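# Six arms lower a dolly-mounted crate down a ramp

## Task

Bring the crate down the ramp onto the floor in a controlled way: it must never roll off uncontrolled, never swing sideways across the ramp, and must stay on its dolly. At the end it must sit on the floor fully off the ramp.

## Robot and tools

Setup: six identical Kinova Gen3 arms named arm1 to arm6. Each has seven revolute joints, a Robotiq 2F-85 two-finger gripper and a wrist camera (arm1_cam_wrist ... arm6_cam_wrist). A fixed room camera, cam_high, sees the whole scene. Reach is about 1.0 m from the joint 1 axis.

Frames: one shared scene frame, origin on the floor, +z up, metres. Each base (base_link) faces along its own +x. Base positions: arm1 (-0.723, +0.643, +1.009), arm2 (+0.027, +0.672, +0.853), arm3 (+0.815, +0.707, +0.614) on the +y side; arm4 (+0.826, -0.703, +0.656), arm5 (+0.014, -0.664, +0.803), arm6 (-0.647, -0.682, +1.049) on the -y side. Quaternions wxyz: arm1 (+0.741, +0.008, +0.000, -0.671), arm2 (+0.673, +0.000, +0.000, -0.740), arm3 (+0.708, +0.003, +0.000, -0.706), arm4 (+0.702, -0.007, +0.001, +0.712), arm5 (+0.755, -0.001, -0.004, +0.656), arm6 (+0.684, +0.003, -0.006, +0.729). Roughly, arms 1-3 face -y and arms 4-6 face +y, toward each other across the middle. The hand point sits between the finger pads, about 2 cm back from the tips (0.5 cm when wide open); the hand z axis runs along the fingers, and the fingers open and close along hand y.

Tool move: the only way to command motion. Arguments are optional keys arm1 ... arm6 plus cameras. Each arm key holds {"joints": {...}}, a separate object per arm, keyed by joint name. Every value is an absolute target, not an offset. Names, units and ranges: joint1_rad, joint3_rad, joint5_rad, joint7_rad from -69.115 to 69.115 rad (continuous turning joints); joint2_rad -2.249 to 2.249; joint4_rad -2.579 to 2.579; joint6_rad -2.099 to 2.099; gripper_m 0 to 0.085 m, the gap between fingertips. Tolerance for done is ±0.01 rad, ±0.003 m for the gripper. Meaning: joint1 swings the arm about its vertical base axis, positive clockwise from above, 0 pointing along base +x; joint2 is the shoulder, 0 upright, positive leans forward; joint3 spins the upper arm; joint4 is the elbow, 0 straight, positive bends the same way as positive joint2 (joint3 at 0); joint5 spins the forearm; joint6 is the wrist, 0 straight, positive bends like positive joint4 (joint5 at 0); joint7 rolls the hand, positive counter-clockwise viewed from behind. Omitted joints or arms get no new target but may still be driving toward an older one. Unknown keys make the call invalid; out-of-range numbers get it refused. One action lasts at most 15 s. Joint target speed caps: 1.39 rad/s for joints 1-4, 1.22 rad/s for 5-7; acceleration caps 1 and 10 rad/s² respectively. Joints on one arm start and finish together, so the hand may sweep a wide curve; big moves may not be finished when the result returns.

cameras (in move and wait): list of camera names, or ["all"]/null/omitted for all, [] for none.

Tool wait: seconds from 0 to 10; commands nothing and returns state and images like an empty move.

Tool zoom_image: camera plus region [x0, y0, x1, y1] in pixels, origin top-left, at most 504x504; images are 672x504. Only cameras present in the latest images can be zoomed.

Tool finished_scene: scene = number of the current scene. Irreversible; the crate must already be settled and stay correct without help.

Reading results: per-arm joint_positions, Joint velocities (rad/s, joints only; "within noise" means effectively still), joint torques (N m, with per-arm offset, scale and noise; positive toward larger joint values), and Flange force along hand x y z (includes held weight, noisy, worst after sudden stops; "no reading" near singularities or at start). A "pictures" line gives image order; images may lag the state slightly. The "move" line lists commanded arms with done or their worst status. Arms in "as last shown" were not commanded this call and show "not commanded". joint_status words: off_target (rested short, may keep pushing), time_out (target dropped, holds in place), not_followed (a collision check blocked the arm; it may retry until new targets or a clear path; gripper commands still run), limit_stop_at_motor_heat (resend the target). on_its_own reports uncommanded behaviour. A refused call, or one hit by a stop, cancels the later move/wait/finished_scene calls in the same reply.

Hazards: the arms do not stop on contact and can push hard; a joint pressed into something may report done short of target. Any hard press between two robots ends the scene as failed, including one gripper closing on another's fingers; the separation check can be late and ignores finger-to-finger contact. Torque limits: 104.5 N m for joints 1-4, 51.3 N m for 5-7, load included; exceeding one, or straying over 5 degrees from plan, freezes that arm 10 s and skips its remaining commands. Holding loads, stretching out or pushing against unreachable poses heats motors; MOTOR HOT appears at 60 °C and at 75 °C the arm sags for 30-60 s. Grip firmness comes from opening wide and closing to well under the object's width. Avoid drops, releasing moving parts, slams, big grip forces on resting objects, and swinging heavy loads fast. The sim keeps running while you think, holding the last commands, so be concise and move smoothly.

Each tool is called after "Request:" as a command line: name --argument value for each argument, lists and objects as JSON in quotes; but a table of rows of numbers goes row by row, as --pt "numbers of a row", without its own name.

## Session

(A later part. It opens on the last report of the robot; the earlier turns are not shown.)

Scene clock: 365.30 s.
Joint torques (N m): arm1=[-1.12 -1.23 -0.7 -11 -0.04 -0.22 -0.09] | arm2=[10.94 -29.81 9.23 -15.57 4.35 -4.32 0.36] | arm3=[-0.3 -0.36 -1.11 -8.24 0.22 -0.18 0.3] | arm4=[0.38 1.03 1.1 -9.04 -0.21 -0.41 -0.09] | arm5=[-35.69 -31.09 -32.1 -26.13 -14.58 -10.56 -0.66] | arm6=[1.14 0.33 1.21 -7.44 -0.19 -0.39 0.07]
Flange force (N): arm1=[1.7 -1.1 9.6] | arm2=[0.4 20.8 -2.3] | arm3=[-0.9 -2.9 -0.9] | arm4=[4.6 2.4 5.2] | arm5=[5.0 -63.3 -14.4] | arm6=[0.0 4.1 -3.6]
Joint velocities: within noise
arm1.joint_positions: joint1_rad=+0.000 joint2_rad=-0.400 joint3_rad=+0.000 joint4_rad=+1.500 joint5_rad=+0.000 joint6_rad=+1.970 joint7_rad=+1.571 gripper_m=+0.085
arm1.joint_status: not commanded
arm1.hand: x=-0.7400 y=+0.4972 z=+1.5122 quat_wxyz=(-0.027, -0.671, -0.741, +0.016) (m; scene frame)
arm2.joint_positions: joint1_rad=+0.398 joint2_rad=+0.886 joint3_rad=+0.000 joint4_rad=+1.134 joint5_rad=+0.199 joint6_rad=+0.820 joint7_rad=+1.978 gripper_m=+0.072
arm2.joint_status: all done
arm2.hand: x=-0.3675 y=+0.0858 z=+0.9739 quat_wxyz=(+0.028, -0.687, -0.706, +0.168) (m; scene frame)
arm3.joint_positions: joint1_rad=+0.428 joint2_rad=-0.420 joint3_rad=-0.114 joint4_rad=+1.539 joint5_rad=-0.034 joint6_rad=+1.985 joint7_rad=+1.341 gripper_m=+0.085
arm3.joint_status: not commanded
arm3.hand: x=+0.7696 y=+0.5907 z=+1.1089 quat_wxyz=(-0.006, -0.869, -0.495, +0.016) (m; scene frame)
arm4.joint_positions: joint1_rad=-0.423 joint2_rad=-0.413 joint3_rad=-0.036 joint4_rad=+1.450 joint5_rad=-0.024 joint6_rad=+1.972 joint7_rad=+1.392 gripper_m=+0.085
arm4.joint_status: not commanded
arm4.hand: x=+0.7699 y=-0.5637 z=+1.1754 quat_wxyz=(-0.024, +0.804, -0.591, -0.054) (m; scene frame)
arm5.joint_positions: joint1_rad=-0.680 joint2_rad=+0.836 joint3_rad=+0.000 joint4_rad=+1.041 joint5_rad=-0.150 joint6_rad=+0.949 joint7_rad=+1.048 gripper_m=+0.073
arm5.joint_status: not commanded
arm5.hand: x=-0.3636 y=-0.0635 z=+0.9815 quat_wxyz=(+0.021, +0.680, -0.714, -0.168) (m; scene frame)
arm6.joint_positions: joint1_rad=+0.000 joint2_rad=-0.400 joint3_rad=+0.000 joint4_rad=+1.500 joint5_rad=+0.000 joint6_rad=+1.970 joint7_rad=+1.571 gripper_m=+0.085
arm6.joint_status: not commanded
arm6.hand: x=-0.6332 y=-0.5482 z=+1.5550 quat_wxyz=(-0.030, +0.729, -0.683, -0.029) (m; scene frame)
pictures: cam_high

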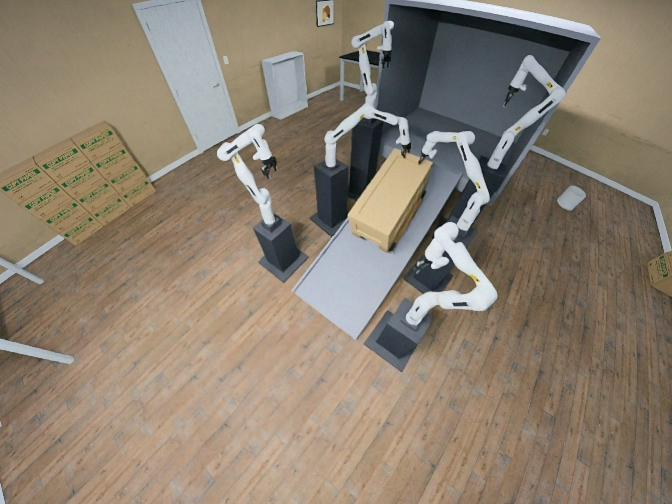

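Request:
move --arm2 '{"joints":{"joint1_rad":0.3588,"joint2_rad":0.8681,"joint4_rad":1.2005,"joint5_rad":0.2264,"joint6_rad":0.7804,"joint7_rad":1.9135}}' --arm5 '{"joints":{"joint1_rad":-0.6532,"joint2_rad":0.820,"joint4_rad":1.0891,"joint5_rad":-0.1672,"joint6_rad":0.9225,"joint7_rad":1.0938}}' --cameras '[]'

Request:
move --arm2 '{"joints":{"joint1_rad":0.3195,"joint2_rad":0.8503,"joint4_rad":1.2667,"joint5_rad":0.2535,"joint6_rad":0.7407,"joint7_rad":1.8494}}' --arm5 '{"joints":{"joint1_rad":-0.6258,"joint2_rad":0.8044,"joint4_rad":1.1372,"joint5_rad":-0.1845,"joint6_rad":0.8964,"joint7_rad":1.1396}}' --cameras '["arm2_cam_wrist","arm5_cam_wrist"]'

Scene clock: 374.50 s.
Joint torques (N m): arm1=[-1.11 -1.3 -0.63 -10.92 -0.06 -0.24 -0.08] | arm2=[9.31 -30.13 8.24 -15.13 3.8 -3.71 0.37] | arm3=[-0.28 -0.37 -1.08 -8.21 0.22 -0.2 0.29] | arm4=[0.36 1.03 1.06 -9.06 -0.23 -0.41 -0.07] | arm5=[-40.47 -39.05 -36.9 -28.42 -16.48 -8.64 -0.74] | arm6=[1.11 0.33 1.26 -7.46 -0.19 -0.41 0.06]
Flange force (N): arm1=[1.5 -0.9 9.1] | arm2=[1.0 18.6 0.1] | arm3=[-1.0 -2.8 -1.1] | arm4=[4.7 2.3 5.3] | arm5=[0.3 -69.8 -0.8] | arm6=[0.0 4.2 -3.5]
move: arm2 done; arm5 done
Joint velocities: within noise
arm1, arm3, arm4, arm6: as last shown
arm2.joint_positions: joint1_rad=+0.359 joint2_rad=+0.868 joint3_rad=+0.000 joint4_rad=+1.201 joint5_rad=+0.226 joint6_rad=+0.780 joint7_rad=+1.913 gripper_m=+0.072
arm2.joint_status: all done
arm2.hand: x=-0.3417 y=+0.0847 z=+0.9662 quat_wxyz=(+0.029, -0.687, -0.706, +0.168) (m; scene frame)
arm5.joint_positions: joint1_rad=-0.653 joint2_rad=+0.820 joint3_rad=+0.000 joint4_rad=+1.089 joint5_rad=-0.167 joint6_rad=+0.923 joint7_rad=+1.094 gripper_m=+0.073
arm5.joint_status: all done
arm5.hand: x=-0.3457 y=-0.0631 z=+0.9771 quat_wxyz=(+0.022, +0.682, -0.711, -0.168) (m; scene frame)
pictures: none
No camera images: "cameras" was empty.

Scene clock: 375.37 s.
Joint torques (N m): arm1=[-1.16 -1.24 -0.66 -10.99 -0.04 -0.23 -0.03] | arm2=[13.92 -30.36 12.22 -12.77 5.47 -1.58 0.93] | arm3=[-0.28 -0.32 -1.08 -8.25 0.23 -0.21 0.3] | arm4=[0.39 1.04 1.08 -9.05 -0.23 -0.42 -0.09] | arm5=[-35.66 -42.79 -33.39 -26.2 -14.44 -5.16 -0.63] | arm6=[1.13 0.36 1.18 -7.46 -0.18 -0.39 0.05]
Flange force (N): arm1=[1.7 -0.8 9.5] | arm2=[-7.6 23.0 3.4] | arm3=[-0.8 -2.8 -0.9] | arm4=[4.7 2.4 5.2] | arm5=[-3.6 -60.7 11.7] | arm6=[0.1 3.9 -3.5]
move: arm2 done; arm5 done
Joint velocities: within noise
arm1, arm3, arm4, arm6: as last shown
arm2.joint_positions: joint1_rad=+0.319 joint2_rad=+0.850 joint3_rad=+0.000 joint4_rad=+1.267 joint5_rad=+0.253 joint6_rad=+0.741 joint7_rad=+1.849 gripper_m=+0.072
arm2.joint_status: all done
arm2.hand: x=-0.3159 y=+0.0852 z=+0.9588 quat_wxyz=(+0.029, -0.687, -0.706, +0.169) (m; scene frame)
arm5.joint_positions: joint1_rad=-0.626 joint2_rad=+0.804 joint3_rad=+0.000 joint4_rad=+1.137 joint5_rad=-0.185 joint6_rad=+0.896 joint7_rad=+1.140 gripper_m=+0.073
arm5.joint_status: all done
arm5.hand: x=-0.3275 y=-0.0635 z=+0.9724 quat_wxyz=(+0.023, +0.684, -0.710, -0.167) (m; scene frame)
pictures: arm2_cam_wrist, arm5_cam_wrist

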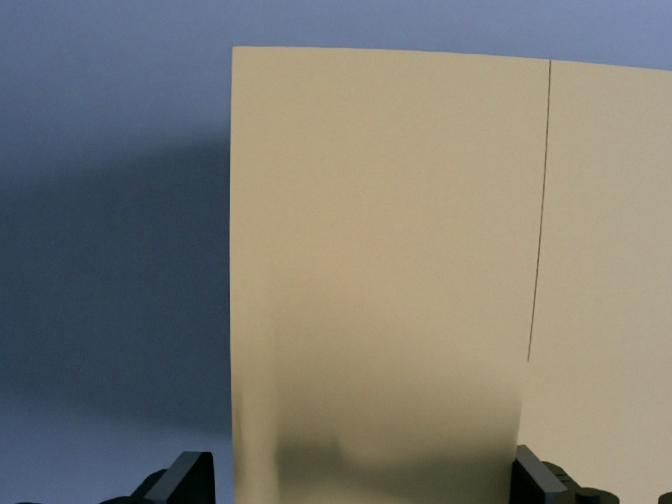

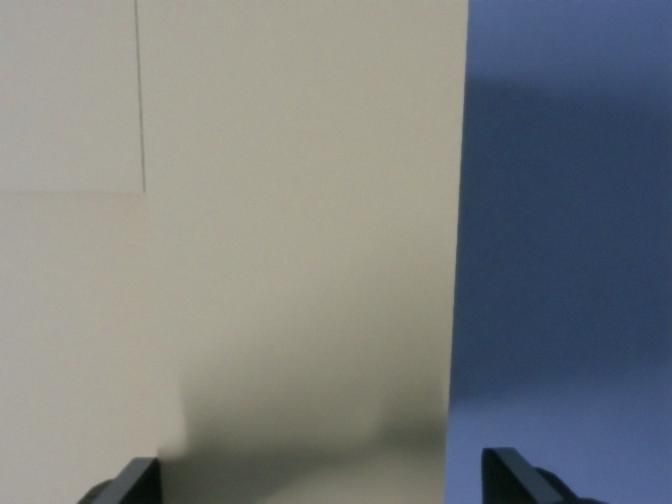

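Request:
move --arm2 '{"joints":{"joint1_rad":0.2783,"joint2_rad":0.8385,"joint4_rad":1.3208,"joint5_rad":0.2816,"joint6_rad":0.7092,"joint7_rad":1.7819}}' --arm5 '{"joints":{"joint1_rad":-0.5864,"joint2_rad":0.7876,"joint4_rad":1.1948,"joint5_rad":-0.208,"joint6_rad":0.8648,"joint7_rad":1.2026}}' --cameras '[]'

Request:
move --arm2 '{"joints":{"joint1_rad":0.237,"joint2_rad":0.8273,"joint4_rad":1.3739,"joint5_rad":0.3097,"joint6_rad":0.6785,"joint7_rad":1.7143}}' --arm5 '{"joints":{"joint1_rad":-0.547,"joint2_rad":0.7716,"joint4_rad":1.2511,"joint5_rad":-0.2314,"joint6_rad":0.8339,"joint7_rad":1.2656}}' --cameras '["arm2_cam_wrist","arm5_cam_wrist"]'

Scene clock: 380.37 s.
Joint torques (N m): arm1=[-1.09 -1.25 -0.62 -11 -0.03 -0.22 -0.07] | arm2=[15.67 -29.55 13.92 -15.91 6.14 -3.45 0.69] | arm3=[-0.3 -0.39 -1.08 -8.22 0.21 -0.22 0.31] | arm4=[0.37 1 1.1 -9.05 -0.22 -0.43 -0.06] | arm5=[-28.29 -40.56 -27.25 -25.86 -11.32 -5.64 -0.27] | arm6=[1.11 0.33 1.19 -7.45 -0.19 -0.42 0.06]
Flange force (N): arm1=[1.7 -0.7 9.6] | arm2=[0.4 29.7 -3.1] | arm3=[-1.0 -2.8 -1.1] | arm4=[4.6 2.5 5.1] | arm5=[4.2 -52.1 9.2] | arm6=[0.0 4.0 -3.6]
move: arm2 done; arm5 done
Joint velocities: within noise
arm1, arm3, arm4, arm6: as last shown
arm2.joint_positions: joint1_rad=+0.278 joint2_rad=+0.838 joint3_rad=+0.000 joint4_rad=+1.321 joint5_rad=+0.282 joint6_rad=+0.709 joint7_rad=+1.782 gripper_m=+0.072
arm2.joint_status: all done
arm2.hand: x=-0.2905 y=+0.0848 z=+0.9514 quat_wxyz=(+0.029, -0.687, -0.706, +0.169) (m; scene frame)
arm5.joint_positions: joint1_rad=-0.586 joint2_rad=+0.787 joint3_rad=+0.000 joint4_rad=+1.195 joint5_rad=-0.208 joint6_rad=+0.865 joint7_rad=+1.203 gripper_m=+0.073
arm5.joint_status: all done
arm5.hand: x=-0.3022 y=-0.0632 z=+0.9658 quat_wxyz=(+0.024, +0.686, -0.708, -0.167) (m; scene frame)
pictures: none
No camera images: "cameras" was empty.

Scene clock: 381.13 s.
Joint torques (N m): arm1=[-1.09 -1.29 -0.63 -10.97 -0.06 -0.2 -0.08] | arm2=[18.76 -31.4 17.07 -15.94 7.14 -2.54 0.83] | arm3=[-0.27 -0.34 -1.11 -8.24 0.21 -0.21 0.29] | arm4=[0.38 1 1.09 -9.09 -0.21 -0.4 -0.1] | arm5=[-25.46 -34.06 -25.47 -21.99 -10.36 -4.48 -0.24] | arm6=[1.13 0.35 1.19 -7.45 -0.18 -0.4 0.05]
Flange force (N): arm1=[1.5 -0.9 9.5] | arm2=[-2.2 34.8 0.2] | arm3=[-0.9 -2.9 -1.0] | arm4=[4.6 2.4 5.4] | arm5=[4.4 -45.4 1.2] | arm6=[0.1 3.9 -3.5]
move: arm2 done; arm5 done
Joint velocities: arm1=[within noise] | arm2=[-0.006 0.003 -0.006 0.003 -0.004 0.002 0] | arm3=[within noise] | arm4=[within noise] | arm5=[0.005 0.003 0.004 0.003 0.005 0 0] | arm6=[within noise]
arm1, arm3, arm4, arm6: as last shown
arm2.joint_positions: joint1_rad=+0.237 joint2_rad=+0.827 joint3_rad=+0.000 joint4_rad=+1.374 joint5_rad=+0.310 joint6_rad=+0.679 joint7_rad=+1.714 gripper_m=+0.072
arm2.joint_status: all done
arm2.hand: x=-0.2647 y=+0.0856 z=+0.9440 quat_wxyz=(+0.028, -0.687, -0.706, +0.168) (m; scene frame)
arm5.joint_positions: joint1_rad=-0.547 joint2_rad=+0.771 joint3_rad=+0.000 joint4_rad=+1.251 joint5_rad=-0.231 joint6_rad=+0.834 joint7_rad=+1.266 gripper_m=+0.073
arm5.joint_status: all done
arm5.hand: x=-0.2768 y=-0.0640 z=+0.9592 quat_wxyz=(+0.024, +0.687, -0.707, -0.167) (m; scene frame)
pictures: arm2_cam_wrist, arm5_cam_wrist

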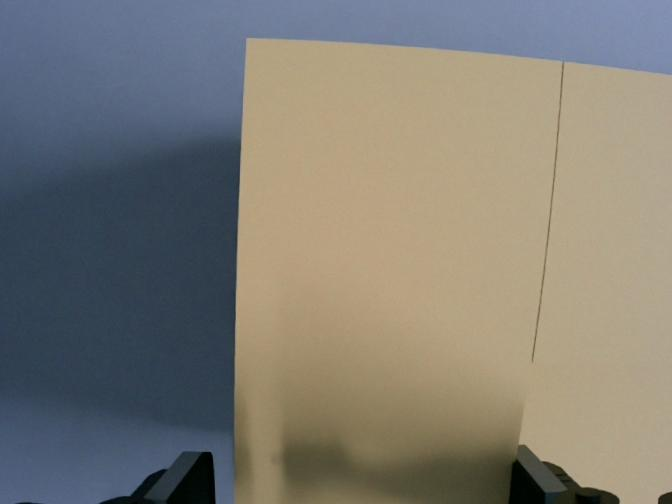

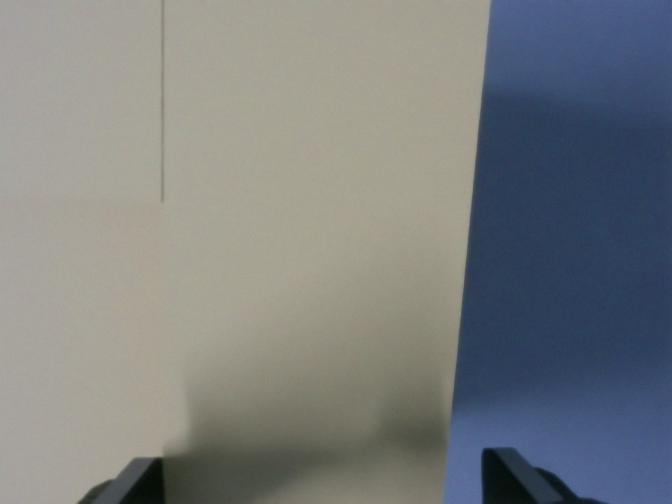

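Request:
move --arm2 '{"joints":{"joint1_rad":0.194,"joint2_rad":0.822,"joint4_rad":1.416,"joint5_rad":0.3403,"joint6_rad":0.6556,"joint7_rad":1.6422}}' --arm5 '{"joints":{"joint1_rad":-0.5008,"joint2_rad":0.7612,"joint4_rad":1.3013,"joint5_rad":-0.2579,"joint6_rad":0.8058,"joint7_rad":1.3358}}' --cameras '[]'

Request:
move --arm2 '{"joints":{"joint1_rad":0.1501,"joint2_rad":0.8178,"joint4_rad":1.4547,"joint5_rad":0.3706,"joint6_rad":0.6343,"joint7_rad":1.5699}}' --arm5 '{"joints":{"joint1_rad":-0.4546,"joint2_rad":0.7518,"joint4_rad":1.3498,"joint5_rad":-0.284,"joint6_rad":0.779,"joint7_rad":1.406}}' --cameras '[]'

Request:
move --arm2 '{"joints":{"joint1_rad":0.1051,"joint2_rad":0.8184,"joint4_rad":1.4841,"joint5_rad":0.4,"joint6_rad":0.6194,"joint7_rad":1.4967}}' --arm5 '{"joints":{"joint1_rad":-0.411,"joint2_rad":0.7493,"joint4_rad":1.3822,"joint5_rad":-0.3069,"joint6_rad":0.7608,"joint7_rad":1.4693}}' --cameras '["arm2_cam_wrist","arm5_cam_wrist"]'

Scene clock: 384.97 s.
Joint torques (N m): arm1=[-1.12 -1.24 -0.61 -10.94 -0.06 -0.26 -0.04] | arm2=[17.44 -27.66 15.99 -17 6.92 -3.94 0.56] | arm3=[-0.3 -0.37 -1.11 -8.21 0.22 -0.22 0.32] | arm4=[0.42 1.03 1.1 -9.06 -0.24 -0.41 -0.08] | arm5=[-20.85 -29.21 -21.63 -21.04 -8.62 -5.27 -0.05] | arm6=[1.08 0.34 1.21 -7.46 -0.2 -0.42 0.04]
Flange force (N): arm1=[1.7 -0.7 9.2] | arm2=[5.4 34.1 -9.4] | arm3=[-0.9 -2.8 -1.2] | arm4=[4.7 2.4 5.3] | arm5=[10.9 -38.6 -7.0] | arm6=[0.1 4.0 -3.6]
move: arm2 done; arm5 done
Joint velocities: arm1=[within noise] | arm2=[-0.005 0 -0.008 0.002 -0.001 0.001 0.001] | arm3=[within noise] | arm4=[within noise] | arm5=[0.005 0 0 0 0 0 0] | arm6=[within noise]
arm1, arm3, arm4, arm6: as last shown
arm2.joint_positions: joint1_rad=+0.195 joint2_rad=+0.822 joint3_rad=+0.001 joint4_rad=+1.416 joint5_rad=+0.341 joint6_rad=+0.656 joint7_rad=+1.642 gripper_m=+0.072
arm2.joint_status: all done
arm2.hand: x=-0.2403 y=+0.0857 z=+0.9366 quat_wxyz=(+0.029, -0.687, -0.706, +0.168) (m; scene frame)
arm5.joint_positions: joint1_rad=-0.501 joint2_rad=+0.761 joint3_rad=+0.000 joint4_rad=+1.301 joint5_rad=-0.258 joint6_rad=+0.806 joint7_rad=+1.336 gripper_m=+0.073
arm5.joint_status: all done
arm5.hand: x=-0.2493 y=-0.0636 z=+0.9514 quat_wxyz=(+0.025, +0.688, -0.706, -0.167) (m; scene frame)
pictures: none
No camera images: "cameras" was empty.

Scene clock: 385.83 s.
Joint torques (N m): arm1=[-1.1 -1.29 -0.61 -11 -0.07 -0.23 -0.05] | arm2=[19.48 -29.78 18.2 -14.32 7.06 -1.23 0.78] | arm3=[-0.29 -0.36 -1.04 -8.22 0.2 -0.22 0.29] | arm4=[0.38 1.05 1.12 -9.03 -0.24 -0.4 -0.07] | arm5=[-33.71 -36.03 -34.73 -23.12 -13.57 -3.01 -0.36] | arm6=[1.12 0.32 1.19 -7.45 -0.2 -0.42 0.04]
Flange force (N): arm1=[1.6 -0.7 9.5] | arm2=[-1.9 36.1 -1.4] | arm3=[-0.9 -2.7 -1.1] | arm4=[4.7 2.5 5.1] | arm5=[3.0 -58.5 1.4] | arm6=[0.0 3.9 -3.6]
move: arm2 done; arm5 done
Joint velocities: arm1=[within noise] | arm2=[0.007 -0.002 0.008 -0.006 0.008 -0.001 0.001] | arm3=[within noise] | arm4=[within noise] | arm5=[-0.009 0 -0.012 -0.003 0 -0.002 0] | arm6=[within noise]
arm1, arm3, arm4, arm6: as last shown
arm2.joint_positions: joint1_rad=+0.150 joint2_rad=+0.818 joint3_rad=+0.000 joint4_rad=+1.455 joint5_rad=+0.370 joint6_rad=+0.634 joint7_rad=+1.570 gripper_m=+0.072
arm2.joint_status: all done
arm2.hand: x=-0.2139 y=+0.0857 z=+0.9290 quat_wxyz=(+0.028, -0.687, -0.707, +0.168) (m; scene frame)
arm5.joint_positions: joint1_rad=-0.454 joint2_rad=+0.752 joint3_rad=+0.001 joint4_rad=+1.350 joint5_rad=-0.284 joint6_rad=+0.779 joint7_rad=+1.406 gripper_m=+0.073
arm5.joint_status: all done
arm5.hand: x=-0.2200 y=-0.0644 z=+0.9431 quat_wxyz=(+0.024, +0.688, -0.706, -0.167) (m; scene frame)
pictures: none
No camera images: "cameras" was empty.

Scene clock: 386.70 s.
Joint torques (N m): arm1=[-1.09 -1.29 -0.62 -10.98 -0.03 -0.23 -0.04] | arm2=[12.91 -26.23 11.83 -10.24 4.71 -0.3 0.68] | arm3=[-0.35 -0.31 -1.06 -8.24 0.23 -0.22 0.3] | arm4=[0.39 1.01 1.06 -9.05 -0.21 -0.41 -0.08] | arm5=[-40.19 -39.51 -41.56 -25.85 -15.89 -2.53 -0.39] | arm6=[1.14 0.35 1.24 -7.46 -0.18 -0.41 0.04]
Flange force (N): arm1=[1.6 -0.7 9.4] | arm2=[-3.7 23.6 -1.2] | arm3=[-0.8 -2.7 -1.0] | arm4=[4.6 2.3 5.2] | arm5=[5.5 -70.7 3.4] | arm6=[0.1 4.1 -3.5]
move: arm2 done; arm5 done
Joint velocities: arm1=[within noise] | arm2=[0.006 0.002 0.008 -0.002 0 -0.001 0] | arm3=[within noise] | arm4=[within noise] | arm5=[-0.008 0 -0.006 0 0.002 0 0] | arm6=[within noise]
arm1, arm3, arm4, arm6: as last shown
arm2.joint_positions: joint1_rad=+0.105 joint2_rad=+0.819 joint3_rad=+0.000 joint4_rad=+1.484 joint5_rad=+0.400 joint6_rad=+0.619 joint7_rad=+1.497 gripper_m=+0.072
arm2.joint_status: all done
arm2.hand: x=-0.1886 y=+0.0850 z=+0.9217 quat_wxyz=(+0.028, -0.687, -0.707, +0.168) (m; scene frame)
arm5.joint_positions: joint1_rad=-0.410 joint2_rad=+0.749 joint3_rad=+0.001 joint4_rad=+1.382 joint5_rad=-0.307 joint6_rad=+0.761 joint7_rad=+1.469 gripper_m=+0.073
arm5.joint_status: all done
arm5.hand: x=-0.1948 y=-0.0636 z=+0.9361 quat_wxyz=(+0.024, +0.688, -0.706, -0.167) (m; scene frame)
pictures: arm2_cam_wrist, arm5_cam_wrist

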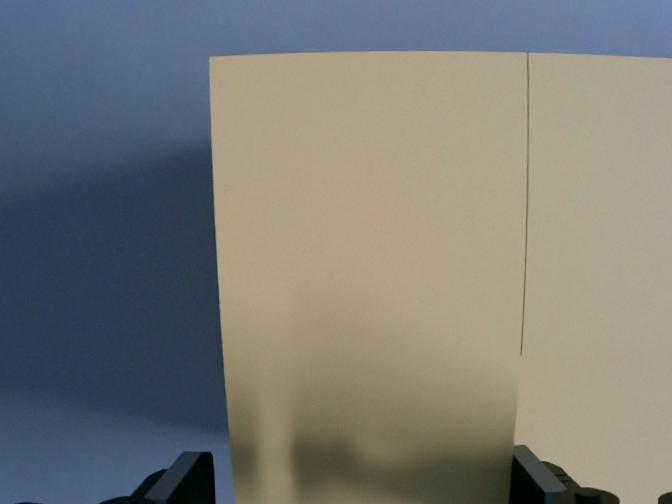

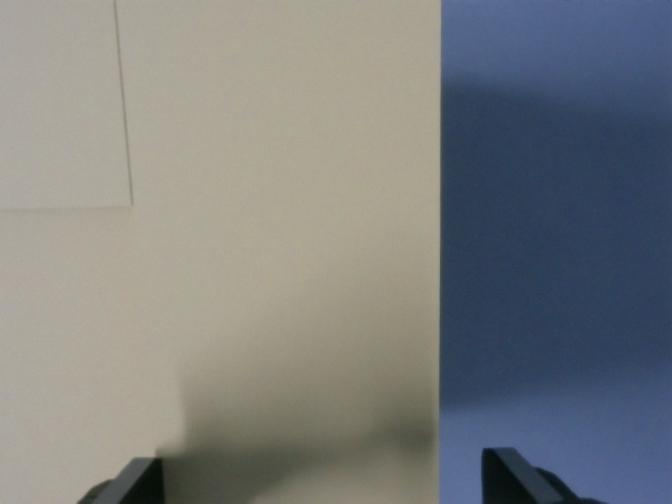

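Request:
move --arm2 '{"joints":{"joint1_rad":0.0597,"joint2_rad":0.8197,"joint4_rad":1.5125,"joint5_rad":0.4295,"joint6_rad":0.6057,"joint7_rad":1.4234}}' --arm5 '{"joints":{"joint1_rad":-0.3726,"joint2_rad":0.7478,"joint4_rad":1.41,"joint5_rad":-0.327,"joint6_rad":0.7458,"joint7_rad":1.525}}' --cameras '[]'

Request:
move --arm2 '{"joints":{"joint1_rad":0.0129,"joint2_rad":0.8248,"joint4_rad":1.5328,"joint5_rad":0.4564,"joint6_rad":0.5975,"joint7_rad":1.3515}}' --arm5 '{"joints":{"joint1_rad":-0.3274,"joint2_rad":0.7505,"joint4_rad":1.4335,"joint5_rad":-0.3487,"joint6_rad":0.7344,"joint7_rad":1.5893}}' --cameras '[]'

Request:
move --arm2 '{"joints":{"joint1_rad":-0.034,"joint2_rad":0.8314,"joint4_rad":1.5504,"joint5_rad":0.4818,"joint6_rad":0.5905,"joint7_rad":1.2796}}' --arm5 '{"joints":{"joint1_rad":-0.2822,"joint2_rad":0.7541,"joint4_rad":1.4538,"joint5_rad":-0.3703,"joint6_rad":0.7239,"joint7_rad":1.6536}}' --cameras '[]'

Request:
move --arm2 '{"joints":{"joint1_rad":-0.0816,"joint2_rad":0.8413,"joint4_rad":1.5603,"joint5_rad":0.5036,"joint6_rad":0.5887,"joint7_rad":1.2121}}' --arm5 '{"joints":{"joint1_rad":-0.2361,"joint2_rad":0.762,"joint4_rad":1.4665,"joint5_rad":-0.3893,"joint6_rad":0.7192,"joint7_rad":1.7163}}' --cameras '["arm2_cam_wrist","arm5_cam_wrist"]'

Scene clock: 390.70 s.
Joint torques (N m): arm1=[-1.13 -1.24 -0.64 -11.02 -0.01 -0.23 0] | arm2=[9.86 -26.18 9.48 -8.83 3.54 0.33 0.76] | arm3=[-0.31 -0.36 -1.1 -8.23 0.21 -0.2 0.28] | arm4=[0.41 1.03 1.09 -9.05 -0.22 -0.42 -0.09] | arm5=[-43.81 -41.8 -44.84 -24 -17.07 0.68 -0.64] | arm6=[1.13 0.35 1.24 -7.44 -0.21 -0.39 0.04]
Flange force (N): arm1=[1.7 -0.6 9.6] | arm2=[-4.1 18.8 2.0] | arm3=[-0.9 -2.9 -1.0] | arm4=[4.7 2.4 5.2] | arm5=[0.7 -77.1 9.9] | arm6=[0.0 4.1 -3.6]
move: arm2 done; arm5 done
Joint velocities: arm1=[within noise] | arm2=[0.004 0 0.006 0 0 -0.001 0] | arm3=[within noise] | arm4=[within noise] | arm5=[-0.006 0 0.001 0 -0.001 0 0] | arm6=[within noise]
arm1.joint_positions: joint1_rad=+0.000 joint2_rad=-0.400 joint3_rad=+0.000 joint4_rad=+1.500 joint5_rad=+0.000 joint6_rad=+1.970 joint7_rad=+1.571 gripper_m=+0.085
arm1.joint_status: not commanded
arm1.hand: x=-0.7400 y=+0.4972 z=+1.5122 quat_wxyz=(-0.027, -0.671, -0.741, +0.016) (m; scene frame)
arm2.joint_positions: joint1_rad=+0.059 joint2_rad=+0.820 joint3_rad=-0.001 joint4_rad=+1.513 joint5_rad=+0.429 joint6_rad=+0.606 joint7_rad=+1.423 gripper_m=+0.072
arm2.joint_status: all done
arm2.hand: x=-0.1636 y=+0.0855 z=+0.9144 quat_wxyz=(+0.028, -0.687, -0.707, +0.168) (m; scene frame)
arm3.joint_positions: joint1_rad=+0.428 joint2_rad=-0.420 joint3_rad=-0.114 joint4_rad=+1.539 joint5_rad=-0.034 joint6_rad=+1.985 joint7_rad=+1.341 gripper_m=+0.085
arm3.joint_status: not commanded
arm3.hand: x=+0.7696 y=+0.5907 z=+1.1089 quat_wxyz=(-0.006, -0.869, -0.495, +0.016) (m; scene frame)
arm4.joint_positions: joint1_rad=-0.423 joint2_rad=-0.413 joint3_rad=-0.036 joint4_rad=+1.450 joint5_rad=-0.024 joint6_rad=+1.972 joint7_rad=+1.392 gripper_m=+0.085
arm4.joint_status: not commanded
arm4.hand: x=+0.7699 y=-0.5637 z=+1.1754 quat_wxyz=(-0.024, +0.804, -0.591, -0.054) (m; scene frame)
arm5.joint_positions: joint1_rad=-0.372 joint2_rad=+0.748 joint3_rad=+0.001 joint4_rad=+1.410 joint5_rad=-0.327 joint6_rad=+0.746 joint7_rad=+1.525 gripper_m=+0.073
arm5.joint_status: all done
arm5.hand: x=-0.1728 y=-0.0640 z=+0.9297 quat_wxyz=(+0.024, +0.688, -0.706, -0.167) (m; scene frame)
arm6.joint_positions: joint1_rad=+0.000 joint2_rad=-0.400 joint3_rad=+0.000 joint4_rad=+1.500 joint5_rad=+0.000 joint6_rad=+1.970 joint7_rad=+1.571 gripper_m=+0.085
arm6.joint_status: not commanded
arm6.hand: x=-0.6332 y=-0.5482 z=+1.5550 quat_wxyz=(-0.030, +0.729, -0.683, -0.029) (m; scene frame)
pictures: none
No camera images: "cameras" was empty.

Scene clock: 392.00 s.
Joint torques (N m): arm1=[-1.06 -1.3 -0.62 -10.96 -0.05 -0.22 -0.06] | arm2=[5.13 -25.37 5.52 -8.5 2.23 -0.31 0.63] | arm3=[-0.3 -0.35 -1.11 -8.24 0.2 -0.21 0.3] | arm4=[0.35 1.04 1.1 -9.08 -0.22 -0.39 -0.07] | arm5=[-39.01 -37.5 -41.41 -19.3 -15.16 2.66 -0.61] | arm6=[1.11 0.34 1.19 -7.44 -0.18 -0.39 0.04]
Flange force (N): arm1=[1.5 -0.7 9.4] | arm2=[-1.8 11.0 2.4] | arm3=[-0.9 -2.9 -1.0] | arm4=[4.7 2.5 5.4] | arm5=[-1.5 -67.2 7.1] | arm6=[0.0 3.9 -3.5]
move: arm2 done; arm5 done
Joint velocities: within noise
arm1, arm3, arm4, arm6: as last shown
arm2.joint_positions: joint1_rad=+0.013 joint2_rad=+0.825 joint3_rad=+0.000 joint4_rad=+1.533 joint5_rad=+0.456 joint6_rad=+0.597 joint7_rad=+1.352 gripper_m=+0.072
arm2.joint_status: all done
arm2.hand: x=-0.1392 y=+0.0853 z=+0.9074 quat_wxyz=(+0.028, -0.687, -0.707, +0.168) (m; scene frame)
arm5.joint_positions: joint1_rad=-0.327 joint2_rad=+0.750 joint3_rad=+0.000 joint4_rad=+1.433 joint5_rad=-0.349 joint6_rad=+0.734 joint7_rad=+1.589 gripper_m=+0.073
arm5.joint_status: all done
arm5.hand: x=-0.1482 y=-0.0640 z=+0.9225 quat_wxyz=(+0.024, +0.688, -0.706, -0.167) (m; scene frame)
pictures: none
No camera images: "cameras" was empty.

Scene clock: 392.93 s.
Joint torques (N m): arm1=[-1.11 -1.3 -0.61 -11.01 -0.02 -0.22 -0.05] | arm2=[10.58 -26.15 10.67 -8.03 3.74 1.16 0.73] | arm3=[-0.26 -0.35 -1.09 -8.25 0.21 -0.18 0.31] | arm4=[0.39 0.99 1.11 -9.07 -0.22 -0.39 -0.06] | arm5=[-43.57 -39.2 -46.8 -17.85 -16.69 5.53 -0.75] | arm6=[1.15 0.3 1.18 -7.46 -0.17 -0.41 0.05]
Flange force (N): arm1=[1.6 -0.7 9.6] | arm2=[-3.6 20.5 2.3] | arm3=[-0.9 -2.8 -0.9] | arm4=[4.6 2.5 5.3] | arm5=[-4.4 -75.1 10.7] | arm6=[0.0 3.9 -3.6]
move: arm2 done; arm5 done
Joint velocities: arm1=[within noise] | arm2=[0.007 -0.002 0.01 0 0.004 -0.001 0] | arm3=[within noise] | arm4=[within noise] | arm5=[-0.01 -0.002 -0.012 0 -0.001 -0.001 0] | arm6=[within noise]
arm1, arm3, arm4, arm6: as last shown
arm2.joint_positions: joint1_rad=-0.034 joint2_rad=+0.832 joint3_rad=+0.000 joint4_rad=+1.551 joint5_rad=+0.481 joint6_rad=+0.590 joint7_rad=+1.280 gripper_m=+0.072
arm2.joint_status: all done
arm2.hand: x=-0.1136 y=+0.0856 z=+0.8997 quat_wxyz=(+0.028, -0.687, -0.707, +0.168) (m; scene frame)
arm5.joint_positions: joint1_rad=-0.282 joint2_rad=+0.754 joint3_rad=+0.001 joint4_rad=+1.454 joint5_rad=-0.370 joint6_rad=+0.724 joint7_rad=+1.654 gripper_m=+0.073
arm5.joint_status: all done
arm5.hand: x=-0.1224 y=-0.0639 z=+0.9153 quat_wxyz=(+0.024, +0.688, -0.706, -0.167) (m; scene frame)
pictures: none
No camera images: "cameras" was empty.

Scene clock: 394.23 s.
Joint torques (N m): arm1=[-1.16 -1.29 -0.63 -10.97 -0.04 -0.22 -0.04] | arm2=[5.66 -25.57 6.27 -7.36 2.34 0.54 0.66] | arm3=[-0.29 -0.31 -1.07 -8.21 0.21 -0.23 0.29] | arm4=[0.39 1.01 1.09 -9.09 -0.23 -0.39 -0.09] | arm5=[-39.36 -34.31 -42.74 -14.48 -14.83 6.2 -0.76] | arm6=[1.14 0.32 1.22 -7.45 -0.18 -0.4 0.04]
Flange force (N): arm1=[1.6 -0.7 9.4] | arm2=[-2.9 12.2 3.8] | arm3=[-0.8 -2.8 -1.1] | arm4=[4.6 2.4 5.4] | arm5=[-3.4 -67.2 4.8] | arm6=[0.0 4.0 -3.6]
move: arm2 done; arm5 done
Joint velocities: within noise
arm1, arm3, arm4, arm6: as last shown
arm2.joint_positions: joint1_rad=-0.082 joint2_rad=+0.841 joint3_rad=+0.000 joint4_rad=+1.560 joint5_rad=+0.504 joint6_rad=+0.589 joint7_rad=+1.212 gripper_m=+0.072
arm2.joint_status: all done
arm2.hand: x=-0.0890 y=+0.0853 z=+0.8926 quat_wxyz=(+0.028, -0.687, -0.707, +0.168) (m; scene frame)
arm5.joint_positions: joint1_rad=-0.236 joint2_rad=+0.762 joint3_rad=+0.000 joint4_rad=+1.466 joint5_rad=-0.389 joint6_rad=+0.719 joint7_rad=+1.716 gripper_m=+0.073
arm5.joint_status: all done
arm5.hand: x=-0.0980 y=-0.0639 z=+0.9082 quat_wxyz=(+0.024, +0.688, -0.706, -0.167) (m; scene frame)
pictures: arm2_cam_wrist, arm5_cam_wrist

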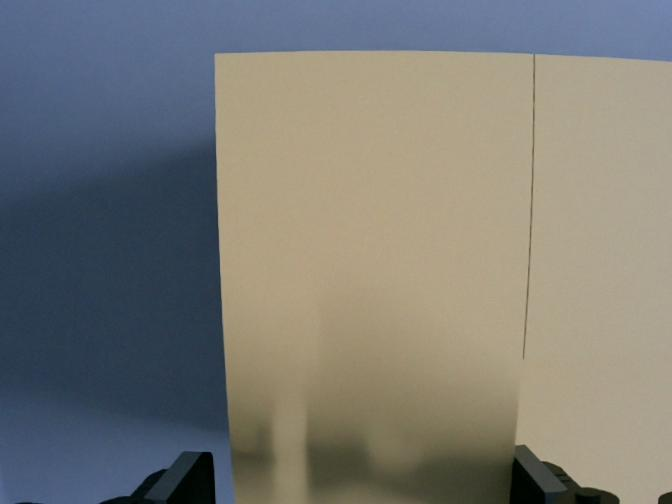

